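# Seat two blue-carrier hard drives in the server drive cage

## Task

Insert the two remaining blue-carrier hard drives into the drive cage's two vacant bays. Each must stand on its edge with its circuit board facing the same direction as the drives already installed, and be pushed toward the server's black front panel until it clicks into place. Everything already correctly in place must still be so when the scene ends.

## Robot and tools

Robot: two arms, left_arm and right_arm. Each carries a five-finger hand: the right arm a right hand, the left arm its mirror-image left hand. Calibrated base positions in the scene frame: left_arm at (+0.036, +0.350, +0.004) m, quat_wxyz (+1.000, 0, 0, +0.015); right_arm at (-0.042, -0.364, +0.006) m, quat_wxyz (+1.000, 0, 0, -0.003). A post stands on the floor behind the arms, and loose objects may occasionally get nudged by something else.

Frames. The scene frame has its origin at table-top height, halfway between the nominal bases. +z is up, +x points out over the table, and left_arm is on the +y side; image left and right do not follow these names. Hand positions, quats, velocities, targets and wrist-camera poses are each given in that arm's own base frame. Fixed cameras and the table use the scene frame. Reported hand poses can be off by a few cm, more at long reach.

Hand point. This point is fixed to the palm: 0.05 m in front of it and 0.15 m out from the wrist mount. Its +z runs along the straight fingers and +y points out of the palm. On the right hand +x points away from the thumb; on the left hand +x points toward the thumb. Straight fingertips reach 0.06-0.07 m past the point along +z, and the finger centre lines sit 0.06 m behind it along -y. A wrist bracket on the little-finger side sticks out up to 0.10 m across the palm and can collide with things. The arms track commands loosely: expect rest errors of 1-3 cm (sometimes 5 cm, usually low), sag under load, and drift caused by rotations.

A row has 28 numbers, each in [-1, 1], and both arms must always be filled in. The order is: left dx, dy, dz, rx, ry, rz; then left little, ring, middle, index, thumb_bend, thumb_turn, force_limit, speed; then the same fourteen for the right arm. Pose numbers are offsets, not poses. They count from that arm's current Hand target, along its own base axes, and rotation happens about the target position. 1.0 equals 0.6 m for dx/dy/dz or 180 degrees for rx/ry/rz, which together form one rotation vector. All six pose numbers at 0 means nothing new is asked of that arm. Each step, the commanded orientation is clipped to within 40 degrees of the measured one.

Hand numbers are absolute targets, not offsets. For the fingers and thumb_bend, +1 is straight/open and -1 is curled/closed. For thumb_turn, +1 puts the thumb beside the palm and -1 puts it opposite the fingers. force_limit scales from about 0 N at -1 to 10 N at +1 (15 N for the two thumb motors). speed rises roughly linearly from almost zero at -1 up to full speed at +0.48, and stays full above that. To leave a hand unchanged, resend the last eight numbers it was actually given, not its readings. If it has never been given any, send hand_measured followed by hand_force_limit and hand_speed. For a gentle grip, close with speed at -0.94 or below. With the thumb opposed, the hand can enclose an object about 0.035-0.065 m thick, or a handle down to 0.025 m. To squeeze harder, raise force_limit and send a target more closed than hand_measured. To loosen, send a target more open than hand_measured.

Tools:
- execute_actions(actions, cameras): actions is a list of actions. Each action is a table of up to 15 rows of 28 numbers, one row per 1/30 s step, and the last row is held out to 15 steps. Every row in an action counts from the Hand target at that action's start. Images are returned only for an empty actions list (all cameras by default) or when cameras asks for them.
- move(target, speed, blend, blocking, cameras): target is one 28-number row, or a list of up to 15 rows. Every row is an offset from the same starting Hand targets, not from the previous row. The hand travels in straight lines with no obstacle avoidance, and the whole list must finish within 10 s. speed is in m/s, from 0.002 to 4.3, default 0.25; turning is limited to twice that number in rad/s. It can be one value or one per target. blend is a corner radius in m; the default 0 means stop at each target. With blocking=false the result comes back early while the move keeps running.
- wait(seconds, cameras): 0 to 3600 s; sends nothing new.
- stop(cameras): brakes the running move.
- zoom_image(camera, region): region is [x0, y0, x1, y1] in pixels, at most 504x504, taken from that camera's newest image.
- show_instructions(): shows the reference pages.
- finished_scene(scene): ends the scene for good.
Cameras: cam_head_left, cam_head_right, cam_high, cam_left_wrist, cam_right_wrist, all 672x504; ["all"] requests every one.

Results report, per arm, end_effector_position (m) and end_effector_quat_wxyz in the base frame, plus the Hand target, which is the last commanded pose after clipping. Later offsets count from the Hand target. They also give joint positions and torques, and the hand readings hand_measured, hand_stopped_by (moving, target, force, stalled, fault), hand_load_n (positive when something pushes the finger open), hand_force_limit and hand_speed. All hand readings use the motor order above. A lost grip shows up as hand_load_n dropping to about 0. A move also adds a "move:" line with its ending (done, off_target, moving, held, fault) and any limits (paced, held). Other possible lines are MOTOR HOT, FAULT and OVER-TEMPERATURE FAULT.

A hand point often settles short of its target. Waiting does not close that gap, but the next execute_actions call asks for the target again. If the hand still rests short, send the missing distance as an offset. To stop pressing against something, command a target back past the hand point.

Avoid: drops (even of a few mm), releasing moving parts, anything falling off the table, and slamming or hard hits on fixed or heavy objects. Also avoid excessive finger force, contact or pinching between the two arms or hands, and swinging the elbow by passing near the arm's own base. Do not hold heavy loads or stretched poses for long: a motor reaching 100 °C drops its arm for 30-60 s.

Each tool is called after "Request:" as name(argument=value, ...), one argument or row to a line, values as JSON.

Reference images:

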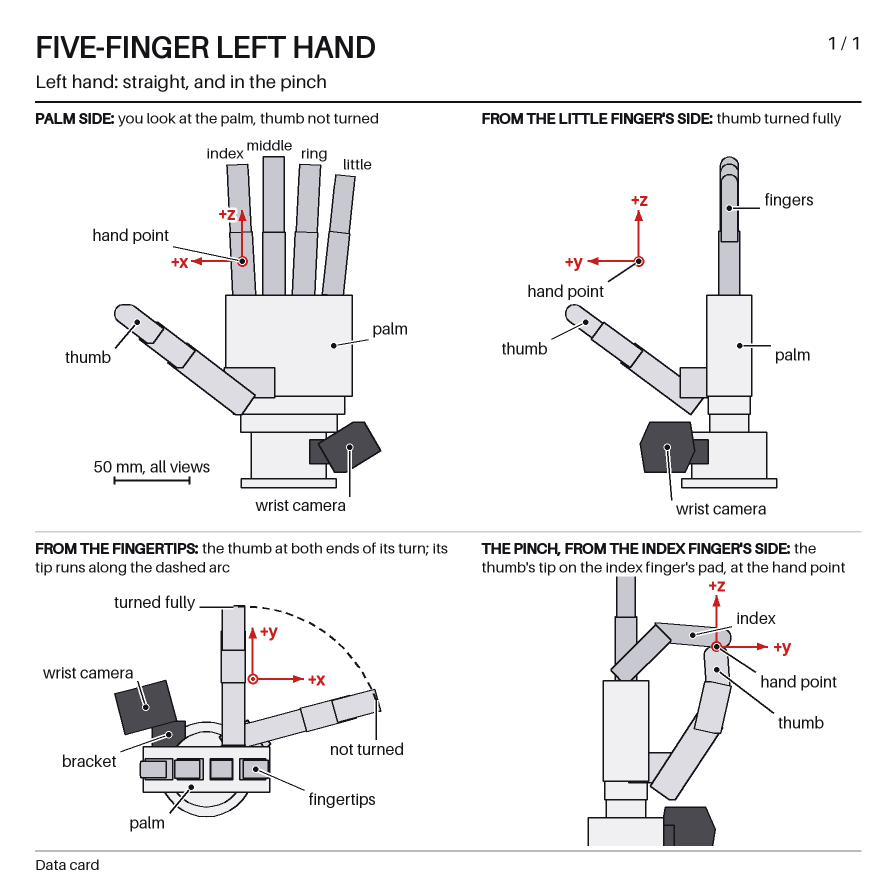

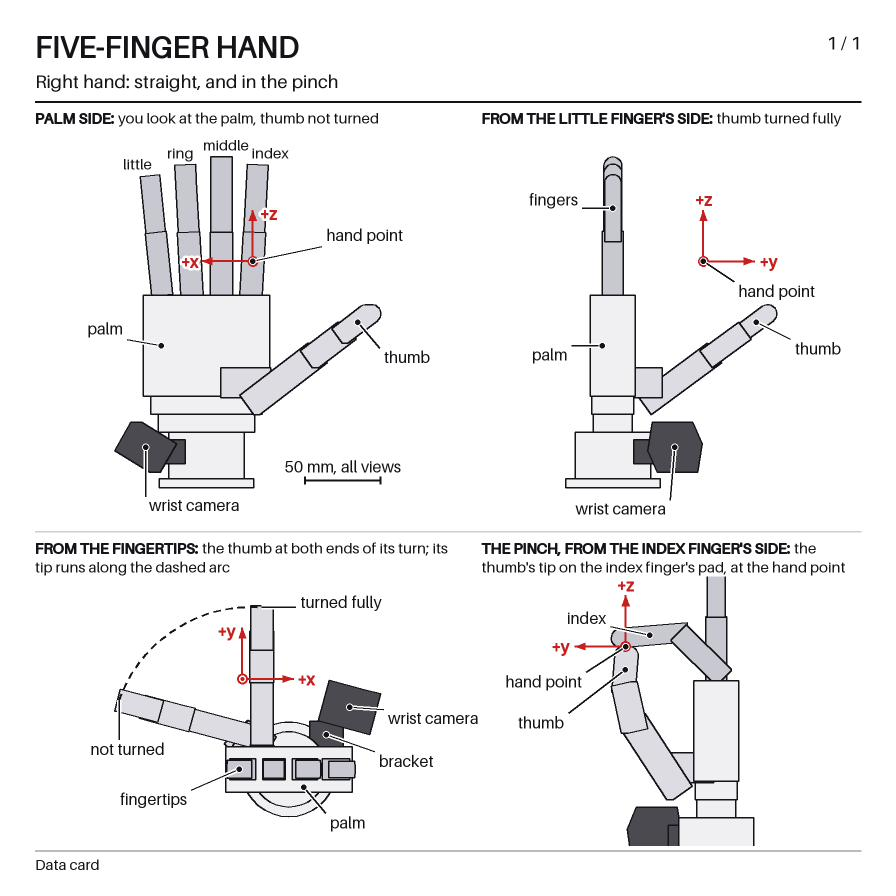

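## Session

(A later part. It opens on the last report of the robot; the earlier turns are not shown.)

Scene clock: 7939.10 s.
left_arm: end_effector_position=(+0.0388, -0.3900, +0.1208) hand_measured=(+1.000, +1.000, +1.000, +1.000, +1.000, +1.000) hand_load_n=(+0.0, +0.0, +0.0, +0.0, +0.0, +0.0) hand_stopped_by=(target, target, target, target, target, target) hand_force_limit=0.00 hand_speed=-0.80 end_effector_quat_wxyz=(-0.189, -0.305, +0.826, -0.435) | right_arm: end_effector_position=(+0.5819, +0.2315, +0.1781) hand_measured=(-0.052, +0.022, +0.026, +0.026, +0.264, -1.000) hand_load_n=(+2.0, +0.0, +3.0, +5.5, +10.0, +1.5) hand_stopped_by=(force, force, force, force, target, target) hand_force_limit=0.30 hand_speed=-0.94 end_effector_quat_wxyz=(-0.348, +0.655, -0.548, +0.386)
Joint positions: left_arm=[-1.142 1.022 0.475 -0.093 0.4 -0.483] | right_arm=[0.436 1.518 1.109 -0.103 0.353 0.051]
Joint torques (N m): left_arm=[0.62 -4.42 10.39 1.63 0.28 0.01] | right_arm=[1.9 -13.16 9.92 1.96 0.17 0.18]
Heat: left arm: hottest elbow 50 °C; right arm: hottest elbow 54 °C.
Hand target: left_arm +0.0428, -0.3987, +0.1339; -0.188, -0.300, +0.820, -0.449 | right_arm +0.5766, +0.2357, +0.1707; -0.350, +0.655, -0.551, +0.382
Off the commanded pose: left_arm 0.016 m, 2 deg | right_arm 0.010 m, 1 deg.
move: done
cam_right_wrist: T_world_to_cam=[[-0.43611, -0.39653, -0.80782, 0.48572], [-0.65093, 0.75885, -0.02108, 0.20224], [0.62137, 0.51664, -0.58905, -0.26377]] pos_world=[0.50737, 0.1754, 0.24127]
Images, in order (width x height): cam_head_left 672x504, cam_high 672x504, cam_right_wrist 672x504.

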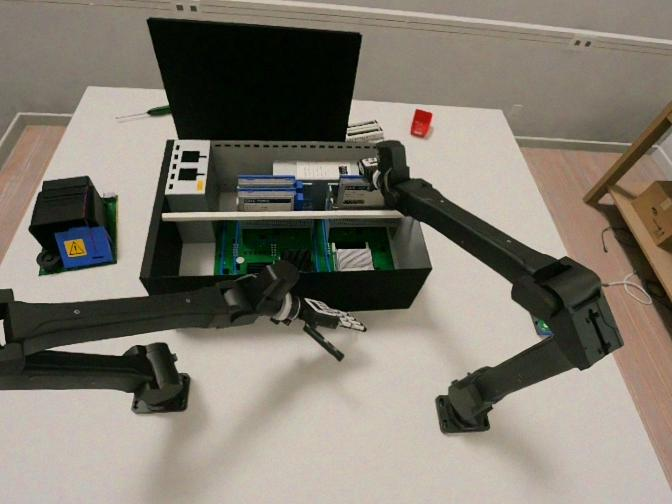

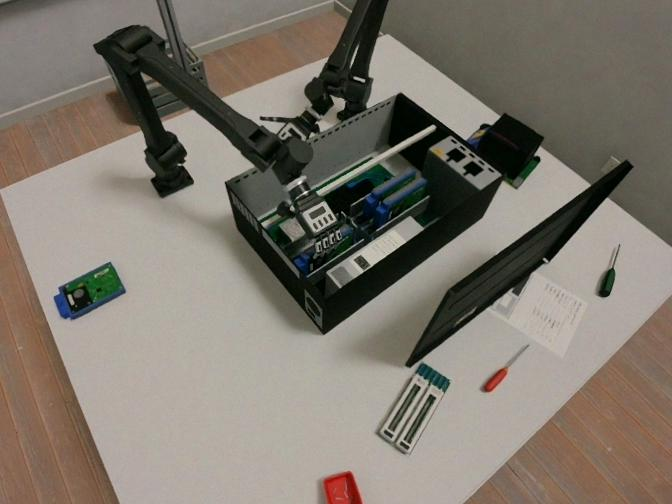

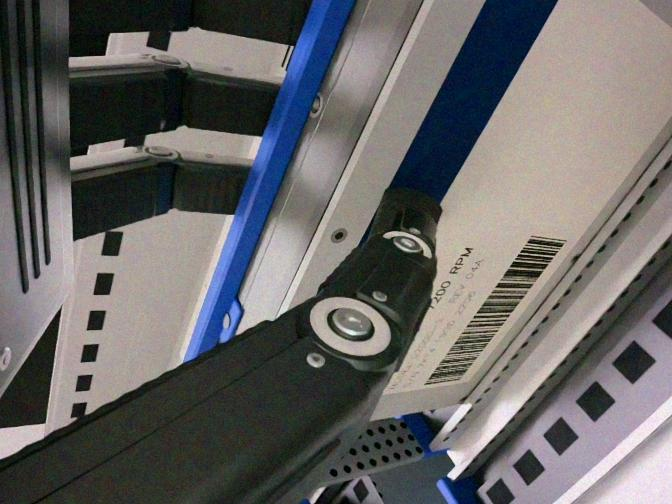

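Request:
move(
  target=[0,0,0,0,0,0,1,1,1,1,1,1,0,-0.8,-0.008,0,0,0,0.004,0,-0.2,-0.2,-0.4,-0.4,0.26,-1,0.3,-0.94],
  speed=0.03,
  cameras=["cam_right_wrist","cam_high","cam_head_left"],
)

Request:
zoom_image(
  camera="cam_head_left",
  region=[335, 168, 375, 208],
)

Request:
zoom_image(
  camera="cam_right_wrist",
  region=[430, 330, 530, 430],
)

Request:
zoom_image(
  camera="cam_high",
  region=[325, 215, 365, 245],
)

Scene clock: 7949.80 s.
left_arm: end_effector_position=(+0.0388, -0.3900, +0.1208) hand_measured=(+1.000, +1.000, +1.000, +1.000, +1.000, +1.000) hand_load_n=(+0.0, +0.0, +0.0, +0.0, +0.0, -0.5) hand_stopped_by=(target, target, target, target, target, target) hand_force_limit=0.00 hand_speed=-0.80 end_effector_quat_wxyz=(-0.189, -0.305, +0.826, -0.435) | right_arm: end_effector_position=(+0.5806, +0.2318, +0.1783) hand_measured=(-0.052, +0.022, +0.026, +0.026, +0.264, -1.000) hand_load_n=(+1.5, +0.0, +3.0, +5.0, +10.5, +1.5) hand_stopped_by=(force, force, force, force, target, target) hand_force_limit=0.30 hand_speed=-0.94 end_effector_quat_wxyz=(-0.348, +0.655, -0.548, +0.386)
Joint positions: left_arm=[-1.142 1.022 0.475 -0.093 0.4 -0.483] | right_arm=[0.437 1.515 1.106 -0.103 0.353 0.052]
Joint torques (N m): left_arm=[0.67 -4.48 10.39 1.63 0.28 0.01] | right_arm=[1.49 -13.57 10.02 1.14 0.18 0.32]
Motor temperatures (°C): left_arm=[27 31 50 31 30 30] | right_arm=[29 36 55 28 29 30]
Heat: left arm: hottest elbow 50 °C; right arm: hottest elbow 55 °C.
Hand target: left_arm +0.0428, -0.3987, +0.1339; -0.188, -0.300, +0.820, -0.449 | right_arm +0.5718, +0.2357, +0.1708; -0.347, +0.657, -0.553, +0.377
Off the commanded pose: left_arm 0.016 m, 2 deg | right_arm 0.012 m, 1 deg.
move: off_target (right_arm)
cam_right_wrist: T_world_to_cam=[[-0.43589, -0.39594, -0.80822, 0.48516], [-0.65138, 0.75848, -0.02027, 0.20142], [0.62105, 0.51762, -0.58852, -0.26309]] pos_world=[0.50607, 0.1755, 0.24137]
Images, in order (width x height): cam_head_left 672x504, cam_high 672x504, cam_right_wrist 672x504.

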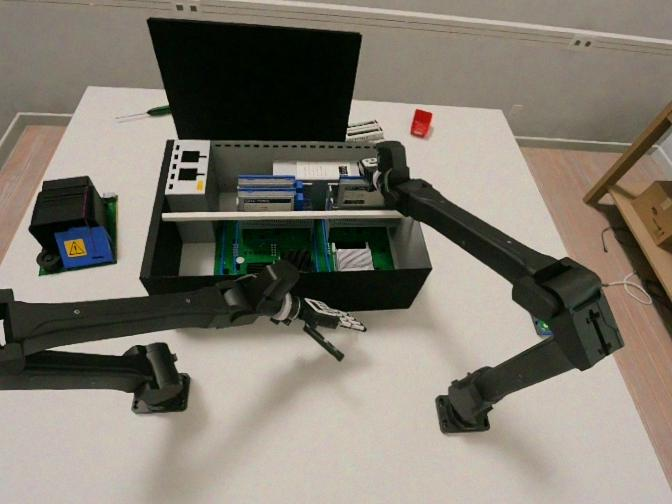

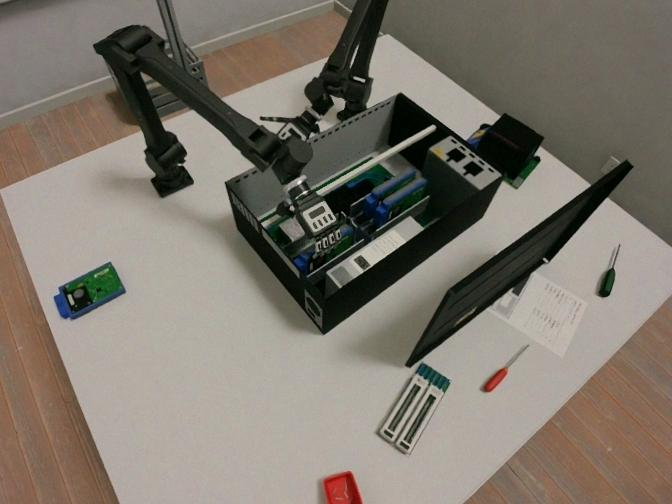

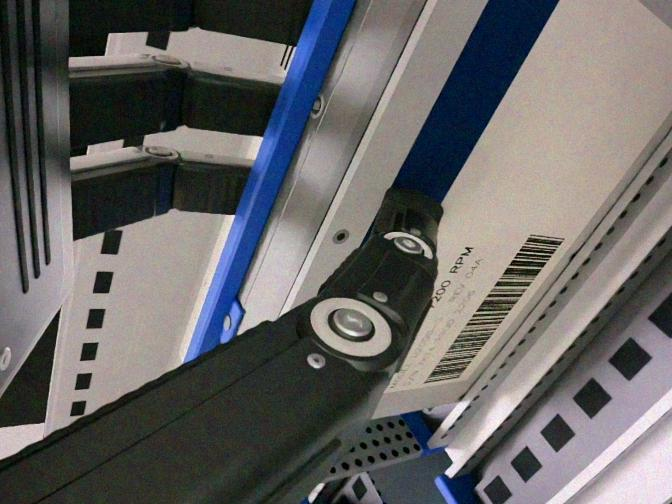

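Scaled by 12.600 from the camera's image (finer frame: 960x720).

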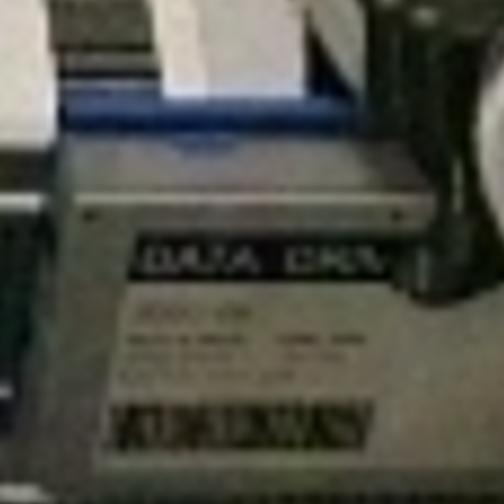

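Scaled by 5.040 from the camera's image (finer frame: 960x720).

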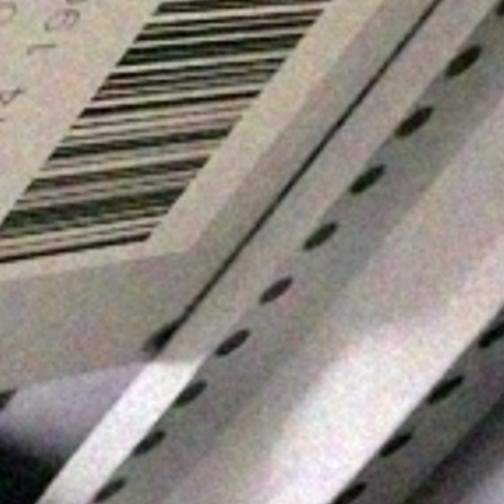

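Scaled by 12.600 from the camera's image (finer frame: 960x720).

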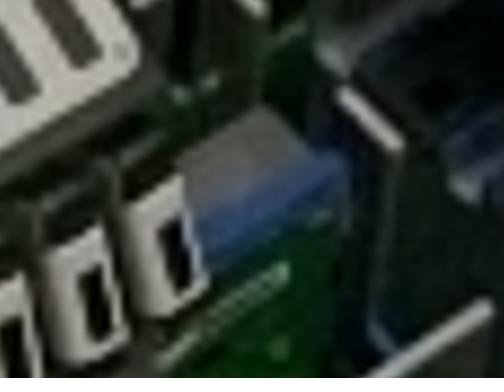

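Request:
move(
  target=[0,0,0,0,0,0,1,1,1,1,1,1,0,-0.8,0,0,-0.015,0,0,0,-0.2,-0.2,-0.4,-0.4,0.26,-1,0.3,-0.94],
  speed=0.03,
  cameras=["cam_right_wrist","cam_high","cam_head_left"],
)

Request:
zoom_image(
  camera="cam_head_left",
  region=[335, 168, 375, 208],
)

Request:
zoom_image(
  camera="cam_right_wrist",
  region=[430, 330, 530, 430],
)

Request:
zoom_image(
  camera="cam_right_wrist",
  region=[572, 120, 672, 220],
)

Scene clock: 7965.53 s.
left_arm: end_effector_position=(+0.0388, -0.3900, +0.1208) hand_measured=(+1.000, +1.000, +1.000, +1.000, +1.000, +1.000) hand_load_n=(+0.0, +0.0, +0.0, +0.5, +0.0, +0.0) hand_stopped_by=(target, target, target, target, target, target) hand_force_limit=0.00 hand_speed=-0.80 end_effector_quat_wxyz=(-0.189, -0.305, +0.826, -0.435) | right_arm: end_effector_position=(+0.5803, +0.2318, +0.1776) hand_measured=(-0.052, +0.022, +0.026, +0.026, +0.264, -1.000) hand_load_n=(+2.0, +0.0, +3.0, +5.0, +10.5, +1.5) hand_stopped_by=(force, force, force, force, target, target) hand_force_limit=0.30 hand_speed=-0.94 end_effector_quat_wxyz=(-0.351, +0.653, -0.548, +0.387)
Joint positions: left_arm=[-1.142 1.022 0.475 -0.093 0.4 -0.483] | right_arm=[0.437 1.514 1.099 -0.091 0.353 0.053]
Joint torques (N m): left_arm=[0.67 -4.48 10.37 1.63 0.28 0.01] | right_arm=[0.56 -12.28 9.36 1.59 0.11 0.22]
Heat: left arm: hottest elbow 50 °C; right arm: hottest elbow 54 °C.
Hand target: left_arm +0.0428, -0.3987, +0.1339; -0.188, -0.300, +0.820, -0.449 | right_arm +0.5718, +0.2358, +0.1617; -0.347, +0.657, -0.553, +0.377
Off the commanded pose: left_arm 0.016 m, 2 deg | right_arm 0.018 m, 1 deg.
move: off_target (right_arm)
cam_right_wrist: T_world_to_cam=[[-0.43147, -0.39334, -0.81186, 0.48195], [-0.65105, 0.75873, -0.0216, 0.20112], [0.62448, 0.51924, -0.58345, -0.2666]] pos_world=[0.50537, 0.1754, 0.24008]
Images, in order (width x height): cam_head_left 672x504, cam_high 672x504, cam_right_wrist 672x504.

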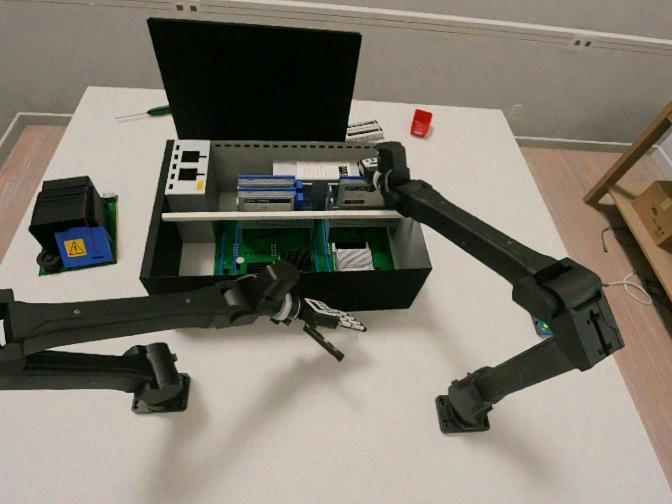

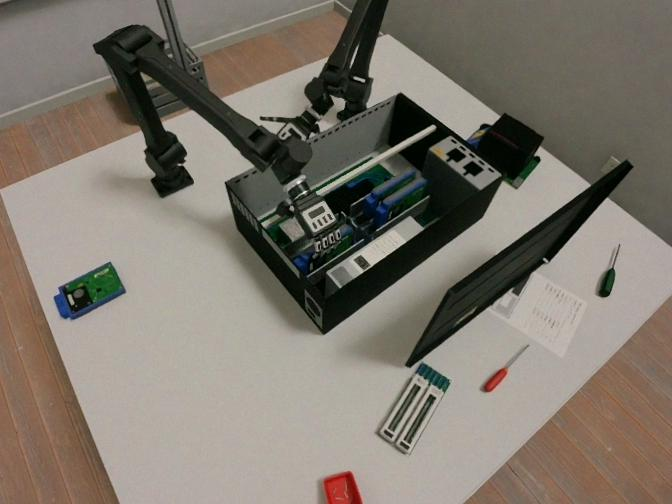

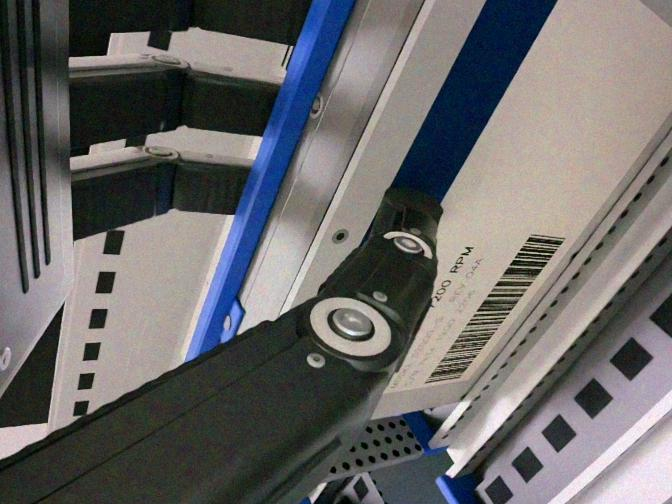

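Scaled by 12.600 from the camera's image (finer frame: 960x720).

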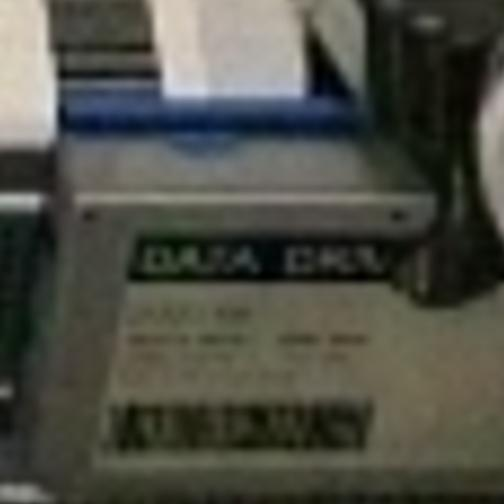

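Scaled by 5.040 from the camera's image (finer frame: 960x720).

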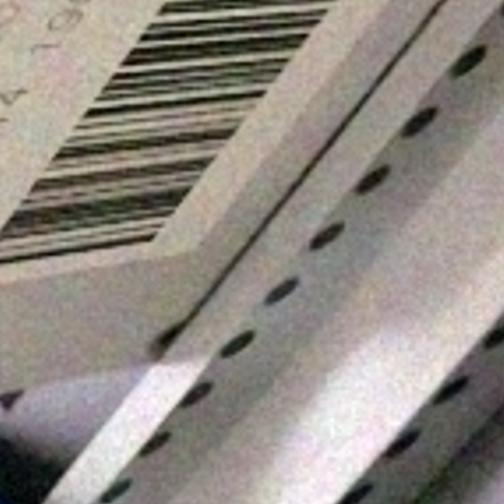

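Scaled by 5.040 from the camera's image (finer frame: 960x720).

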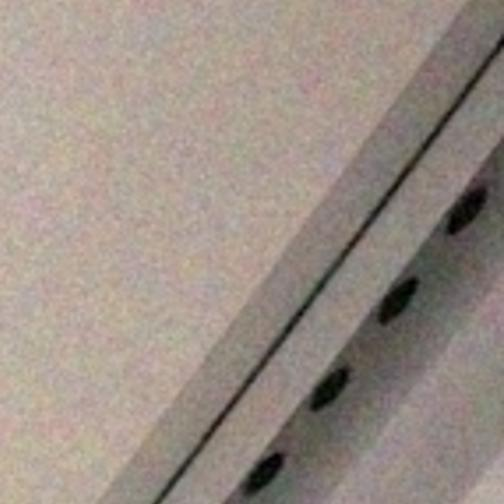

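Request:
move(
  target=[0,0,0,0,0,0,1,1,1,1,1,1,0,-0.8,0,0,-0.005,-0.01,0,0,-0.2,-0.2,-0.4,-0.4,0.26,-1,0.3,-0.94],
  speed=0.03,
  cameras=["cam_right_wrist","cam_high","cam_head_left"],
)

Request:
zoom_image(
  camera="cam_head_left",
  region=[335, 168, 375, 208],
)

Request:
zoom_image(
  camera="cam_right_wrist",
  region=[430, 330, 530, 430],
)

Request:
zoom_image(
  camera="cam_right_wrist",
  region=[572, 120, 672, 220],
)

Scene clock: 7987.63 s.
left_arm: end_effector_position=(+0.0388, -0.3900, +0.1208) hand_measured=(+1.000, +1.000, +1.000, +1.000, +1.000, +1.000) hand_load_n=(+0.0, +0.0, +0.0, +0.0, +0.0, +0.0) hand_stopped_by=(target, target, target, target, target, target) hand_force_limit=0.00 hand_speed=-0.80 end_effector_quat_wxyz=(-0.189, -0.305, +0.826, -0.435) | right_arm: end_effector_position=(+0.5801, +0.2315, +0.1781) hand_measured=(-0.052, +0.022, +0.026, +0.026, +0.264, -1.000) hand_load_n=(+3.5, +0.5, +3.0, +5.0, +10.5, +1.0) hand_stopped_by=(force, force, force, force, target, target) hand_force_limit=0.30 hand_speed=-0.94 end_effector_quat_wxyz=(-0.348, +0.651, -0.549, +0.392)
Joint positions: left_arm=[-1.142 1.022 0.475 -0.093 0.4 -0.483] | right_arm=[0.443 1.514 1.099 -0.09 0.372 0.053]
Joint torques (N m): left_arm=[0.67 -4.48 10.39 1.65 0.28 0.01] | right_arm=[2.2 -11.81 9.57 1.73 0.3 -0.05]
Heat: left arm: hottest elbow 50 °C; right arm: hottest elbow 54 °C.
Hand target: left_arm +0.0428, -0.3987, +0.1339; -0.188, -0.300, +0.820, -0.449 | right_arm +0.5718, +0.2358, +0.1587; -0.336, +0.662, -0.547, +0.386
Off the commanded pose: left_arm 0.016 m, 2 deg | right_arm 0.022 m, 2 deg.
move: off_target (right_arm)
cam_right_wrist: T_world_to_cam=[[-0.432, -0.39499, -0.81078, 0.48265], [-0.64281, 0.76542, -0.03039, 0.19647], [0.63259, 0.50805, -0.58457, -0.26794]] pos_world=[0.50429, 0.17639, 0.24067]
Images, in order (width x height): cam_head_left 672x504, cam_high 672x504, cam_right_wrist 672x504.

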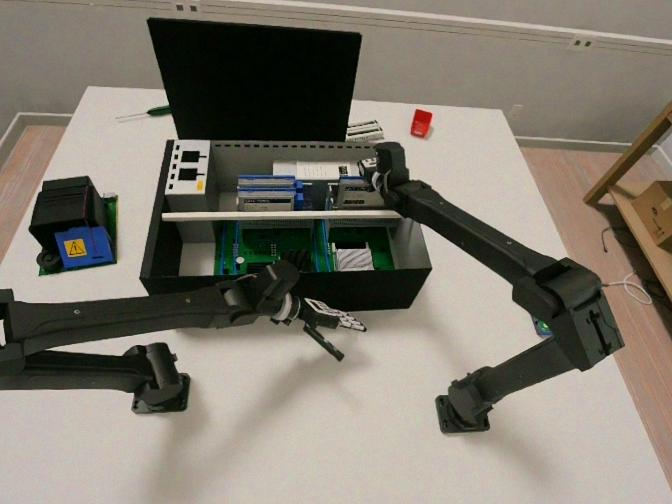

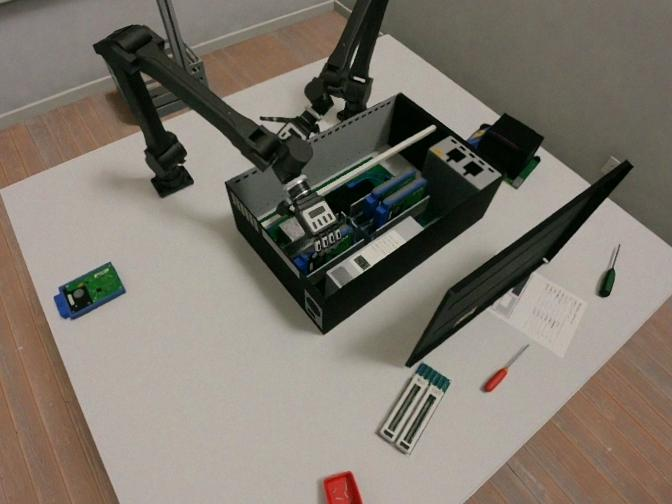

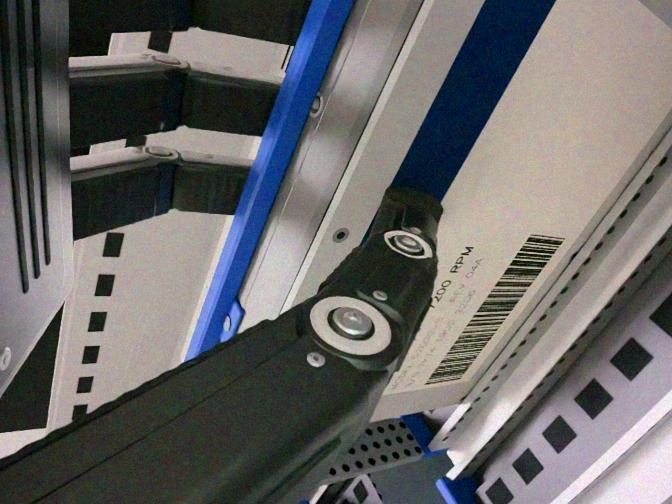

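Scaled by 12.600 from the camera's image (finer frame: 960x720).

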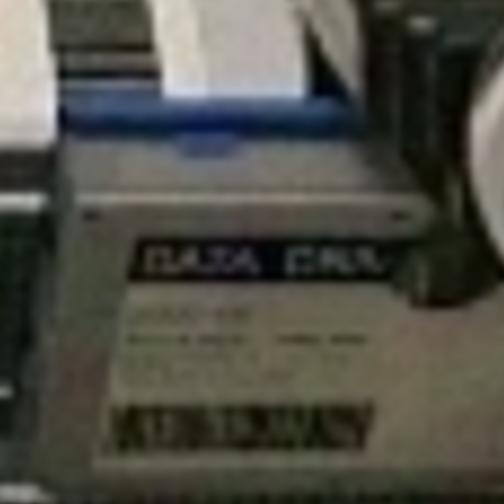

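Scaled by 5.040 from the camera's image (finer frame: 960x720).

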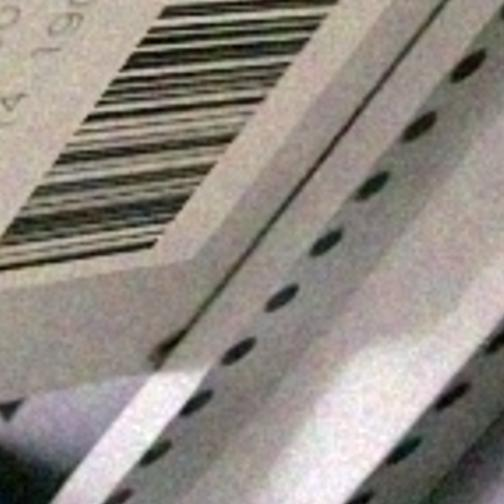

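Scaled by 5.040 from the camera's image (finer frame: 960x720).

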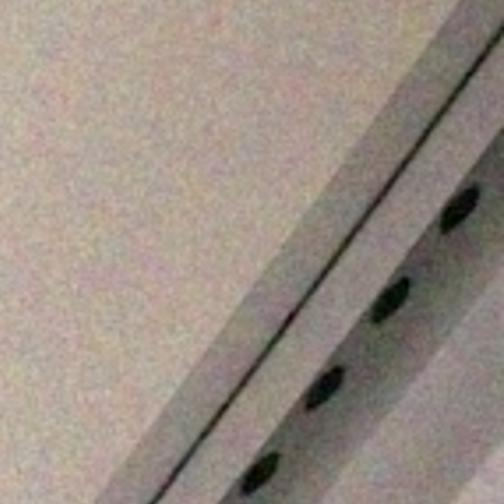

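Request:
move(
  target=[0,0,0,0,0,0,1,1,1,1,1,1,0,-0.8,0,0.02,0.006,0,0,0,-0.2,-0.2,-0.4,-0.4,0.26,-1,0.3,-0.94],
  speed=0.03,
  cameras=["cam_right_wrist","cam_high","cam_head_left"],
)

Request:
zoom_image(
  camera="cam_head_left",
  region=[320, 160, 380, 210],
)

Request:
zoom_image(
  camera="cam_right_wrist",
  region=[430, 330, 530, 430],
)

Scene clock: 8033.00 s.
left_arm: end_effector_position=(+0.0388, -0.3900, +0.1208) hand_measured=(+1.000, +1.000, +1.000, +1.000, +1.000, +1.000) hand_load_n=(+0.0, -0.5, +0.0, +0.0, +0.0, +0.0) hand_stopped_by=(target, target, target, target, target, target) hand_force_limit=0.00 hand_speed=-0.80 end_effector_quat_wxyz=(-0.189, -0.305, +0.826, -0.435) | right_arm: end_effector_position=(+0.5790, +0.2327, +0.1781) hand_measured=(-0.050, +0.022, +0.026, +0.026, +0.264, -1.000) hand_load_n=(+4.5, +0.0, +3.0, +4.0, +11.0, +0.0) hand_stopped_by=(force, force, force, force, target, target) hand_force_limit=0.30 hand_speed=-0.94 end_effector_quat_wxyz=(-0.343, +0.649, -0.550, +0.399)
Joint positions: left_arm=[-1.142 1.022 0.475 -0.093 0.4 -0.483] | right_arm=[0.453 1.514 1.099 -0.09 0.397 0.053]
Joint torques (N m): left_arm=[0.73 -4.42 10.39 1.62 0.28 0.01] | right_arm=[3.25 -11.22 11.64 0.88 0.1 0.1]
Heat: left arm: hottest elbow 50 °C; right arm: hottest elbow 54 °C.
Hand target: left_arm +0.0428, -0.3987, +0.1339; -0.188, -0.300, +0.820, -0.449 | right_arm +0.5718, +0.2479, +0.1624; -0.337, +0.662, -0.547, +0.386
Off the commanded pose: left_arm 0.016 m, 2 deg | right_arm 0.023 m, 2 deg.
move: off_target (right_arm)
cam_right_wrist: T_world_to_cam=[[-0.43295, -0.39907, -0.80827, 0.48374], [-0.63364, 0.77249, -0.04199, 0.18999], [0.64113, 0.49397, -0.58732, -0.26904]] pos_world=[0.50231, 0.17918, 0.24096]
Images, in order (width x height): cam_head_left 672x504, cam_high 672x504, cam_right_wrist 672x504.

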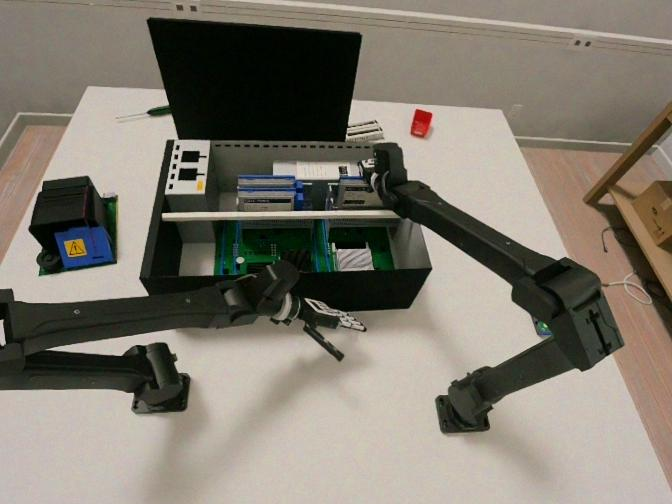

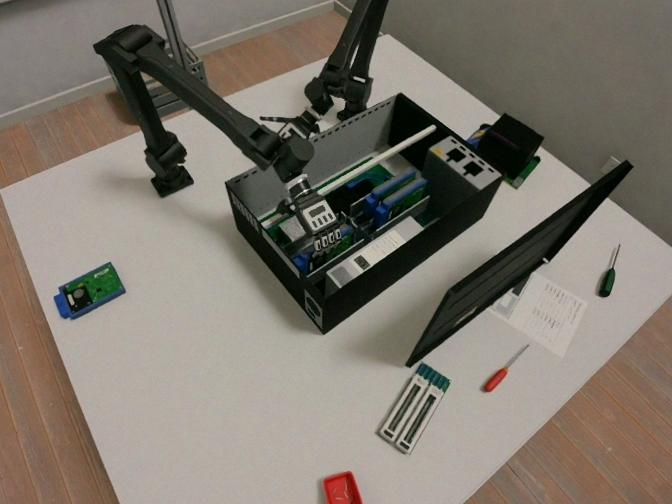

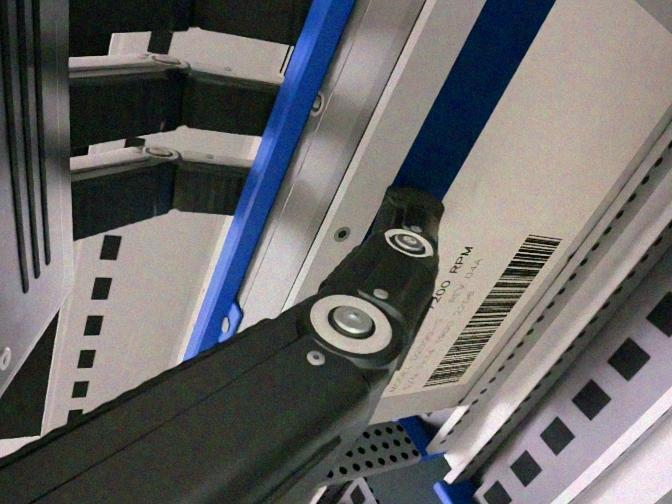

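Scaled by 8.400 from the camera's image (finer frame: 960x720).

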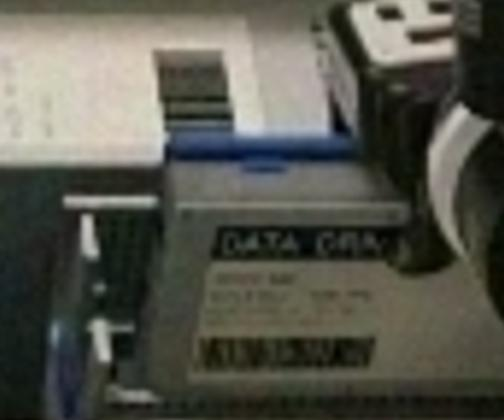

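Scaled by 5.040 from the camera's image (finer frame: 960x720).

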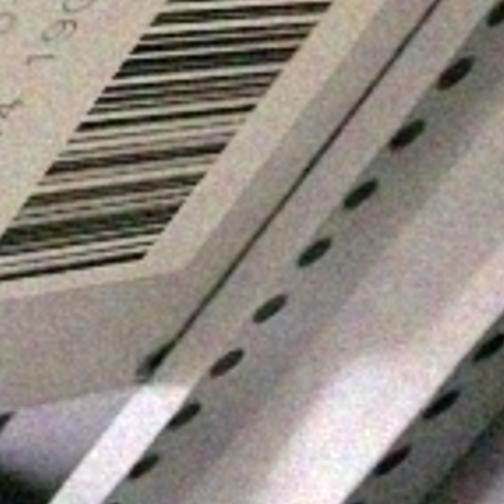

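Request:
move(
  target=[0,0,0,0,0,0,1,1,1,1,1,1,0,-0.8,0.002,0.02,0,0,0,0,-0.2,-0.2,-0.4,-0.4,0.26,-1,0.3,-0.94],
  speed=0.03,
  cameras=["cam_right_wrist","cam_high","cam_head_left"],
)

Request:
zoom_image(
  camera="cam_head_left",
  region=[320, 160, 380, 210],
)

Request:
zoom_image(
  camera="cam_right_wrist",
  region=[430, 330, 530, 430],
)

Scene clock: 8054.07 s.
left_arm: end_effector_position=(+0.0388, -0.3900, +0.1208) hand_measured=(+1.000, +1.000, +1.000, +1.000, +1.000, +1.000) hand_load_n=(+0.0, +0.0, +0.0, +0.0, +0.0, +0.0) hand_stopped_by=(target, target, target, target, target, target) hand_force_limit=0.00 hand_speed=-0.80 end_effector_quat_wxyz=(-0.189, -0.305, +0.826, -0.435) | right_arm: end_effector_position=(+0.5775, +0.2332, +0.1771) hand_measured=(-0.050, +0.022, +0.026, +0.026, +0.264, -1.000) hand_load_n=(+5.5, +0.5, +3.5, +3.0, +11.0, +0.0) hand_stopped_by=(force, force, force, force, target, target) hand_force_limit=0.30 hand_speed=-0.94 end_effector_quat_wxyz=(-0.336, +0.647, -0.551, +0.405)
Joint positions: left_arm=[-1.142 1.022 0.475 -0.093 0.4 -0.483] | right_arm=[0.463 1.516 1.099 -0.094 0.422 0.053]
Joint torques (N m): left_arm=[0.67 -4.48 10.39 1.65 0.28 0.01] | right_arm=[3.25 -10.34 13.37 0.85 -0.18 0.27]
Motor temperatures (°C): left_arm=[27 31 50 31 30 30] | right_arm=[29 35 55 28 29 30]
Heat: left arm: hottest elbow 50 °C; right arm: hottest elbow 55 °C.
Hand target: left_arm +0.0428, -0.3987, +0.1339; -0.188, -0.300, +0.820, -0.449 | right_arm +0.5730, +0.2598, +0.1623; -0.336, +0.662, -0.547, +0.386
Off the commanded pose: left_arm 0.016 m, 2 deg | right_arm 0.031 m, 3 deg.
move: off_target (right_arm)
cam_right_wrist: T_world_to_cam=[[-0.43723, -0.40419, -0.80341, 0.48526], [-0.62384, 0.77977, -0.05279, 0.1832], [0.64781, 0.47812, -0.59308, -0.26809]] pos_world=[0.50013, 0.18146, 0.24054]
Images, in order (width x height): cam_head_left 672x504, cam_high 672x504, cam_right_wrist 672x504.

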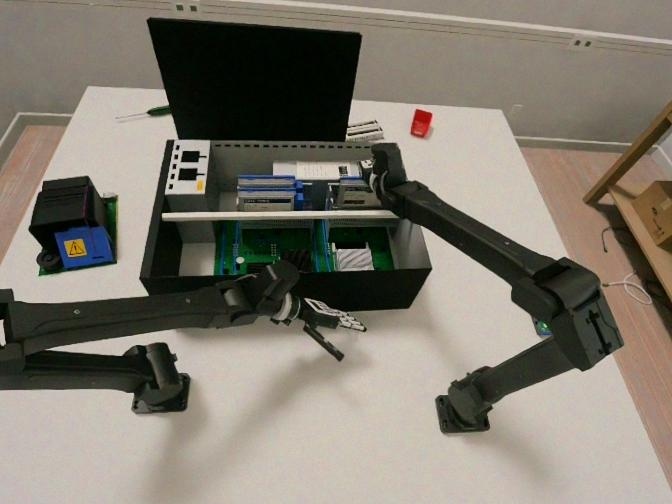

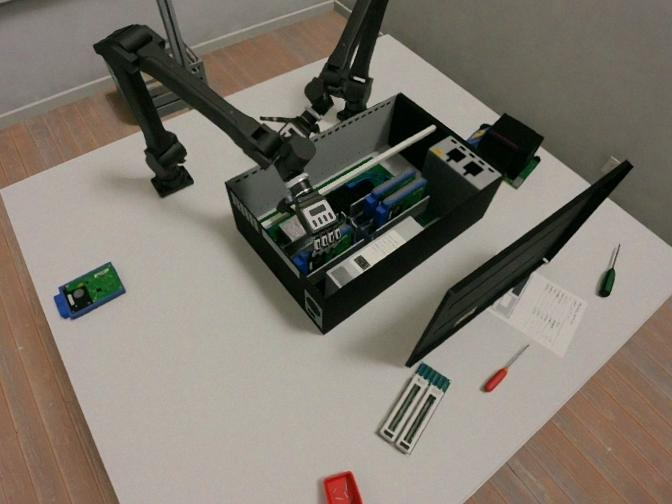

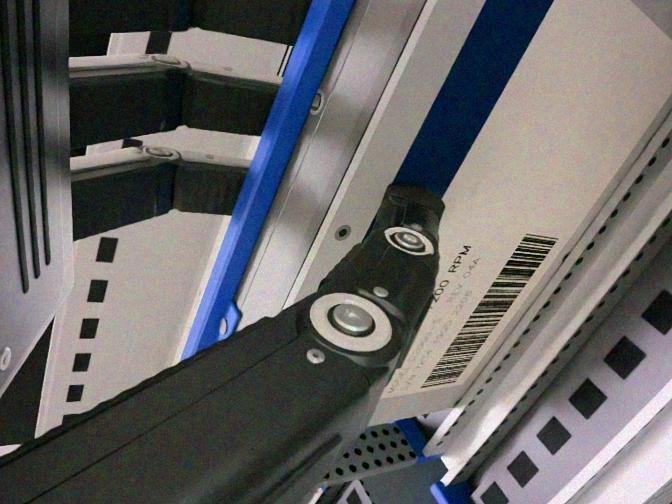

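Scaled by 8.400 from the camera's image (finer frame: 960x720).

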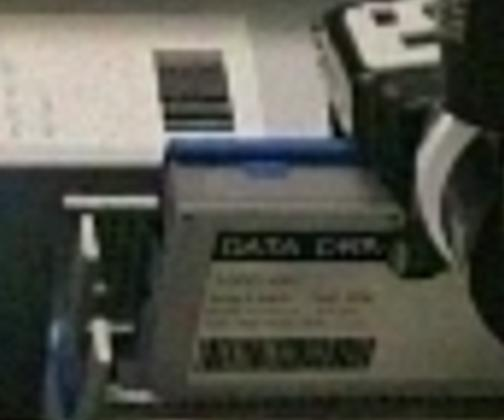

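Scaled by 5.040 from the camera's image (finer frame: 960x720).

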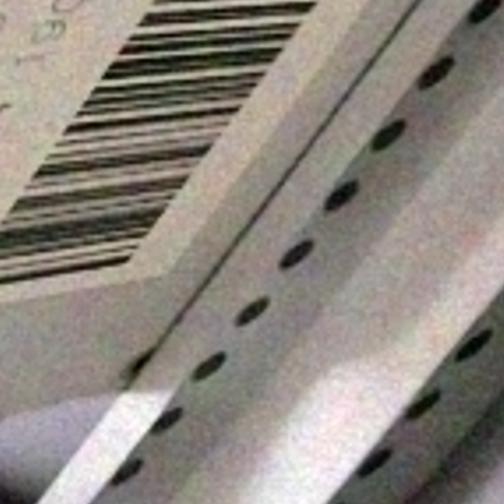

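Request:
move(
  target=[0,0,0,0,0,0,1,1,1,1,1,1,0,-0.8,0.006,0.012,0.015,0,0,0,-0.2,-0.2,-0.4,-0.4,0.26,-1,0.3,-0.94],
  speed=0.03,
  cameras=["cam_right_wrist","cam_high","cam_head_left"],
)

Request:
zoom_image(
  camera="cam_head_left",
  region=[320, 160, 380, 210],
)

Request:
zoom_image(
  camera="cam_right_wrist",
  region=[430, 330, 530, 430],
)

Scene clock: 8072.00 s.
left_arm: end_effector_position=(+0.0388, -0.3900, +0.1208) hand_measured=(+1.000, +1.000, +1.000, +1.000, +1.000, +1.000) hand_load_n=(+0.0, +0.0, +0.0, +0.0, +0.0, +0.0) hand_stopped_by=(target, target, target, target, target, target) hand_force_limit=0.00 hand_speed=-0.80 end_effector_quat_wxyz=(-0.189, -0.305, +0.826, -0.435) | right_arm: end_effector_position=(+0.5760, +0.2335, +0.1767) hand_measured=(-0.050, +0.022, +0.026, +0.026, +0.264, -1.000) hand_load_n=(+4.5, +0.5, +3.5, +3.0, +11.5, +0.0) hand_stopped_by=(force, force, force, force, target, target) hand_force_limit=0.30 hand_speed=-0.94 end_effector_quat_wxyz=(-0.327, +0.651, -0.553, +0.405)
Joint positions: left_arm=[-1.142 1.022 0.475 -0.093 0.4 -0.483] | right_arm=[0.468 1.518 1.11 -0.121 0.434 0.053]
Joint torques (N m): left_arm=[0.67 -4.42 10.39 1.65 0.28 0.01] | right_arm=[4.25 -9.29 15.16 0.65 -0.41 0.34]
Motor temperatures (°C): left_arm=[27 31 50 31 30 30] | right_arm=[29 35 56 28 29 30]
Heat: left arm: hottest elbow 50 °C; right arm: hottest elbow 56 °C.
Hand target: left_arm +0.0428, -0.3987, +0.1339; -0.188, -0.300, +0.820, -0.449 | right_arm +0.5766, +0.2670, +0.1713; -0.336, +0.662, -0.547, +0.386
Off the commanded pose: left_arm 0.016 m, 2 deg | right_arm 0.034 m, 3 deg.
move: off_target (right_arm)
cam_right_wrist: T_world_to_cam=[[-0.4503, -0.41273, -0.79176, 0.49188], [-0.62027, 0.78245, -0.05511, 0.17976], [0.64226, 0.46629, -0.60834, -0.25883]] pos_world=[0.49923, 0.18305, 0.24191]
Images, in order (width x height): cam_head_left 672x504, cam_high 672x504, cam_right_wrist 672x504.

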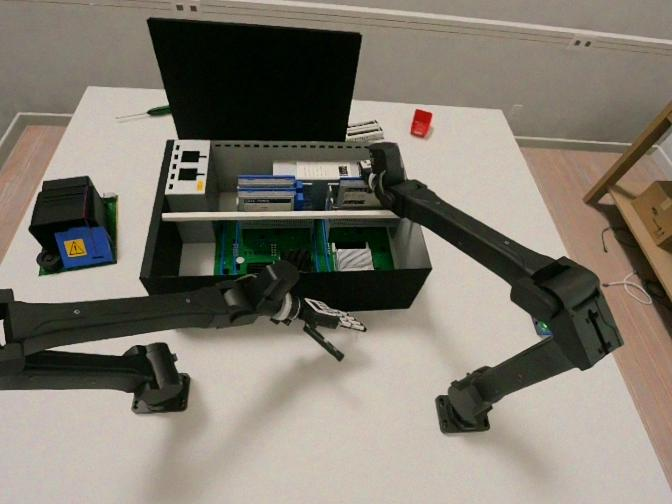

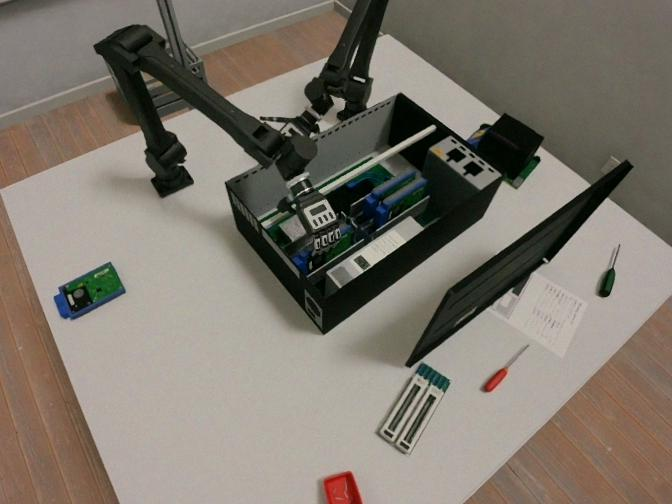

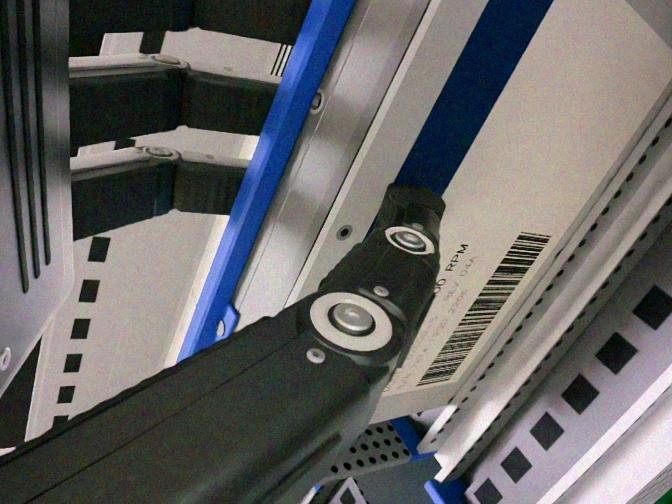

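Scaled by 8.400 from the camera's image (finer frame: 960x720).

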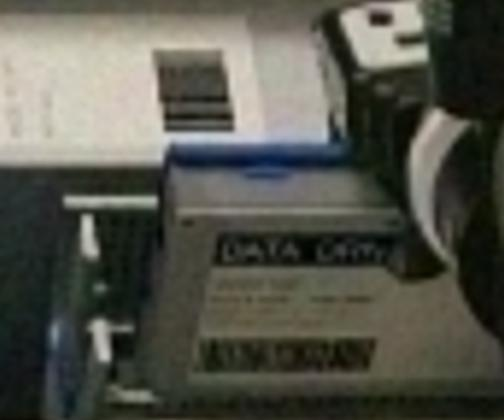

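Scaled by 5.040 from the camera's image (finer frame: 960x720).

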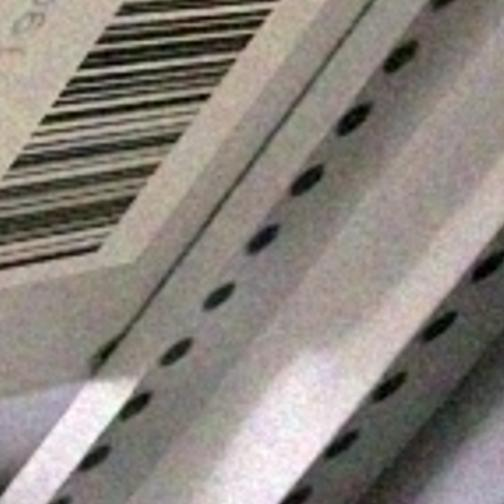

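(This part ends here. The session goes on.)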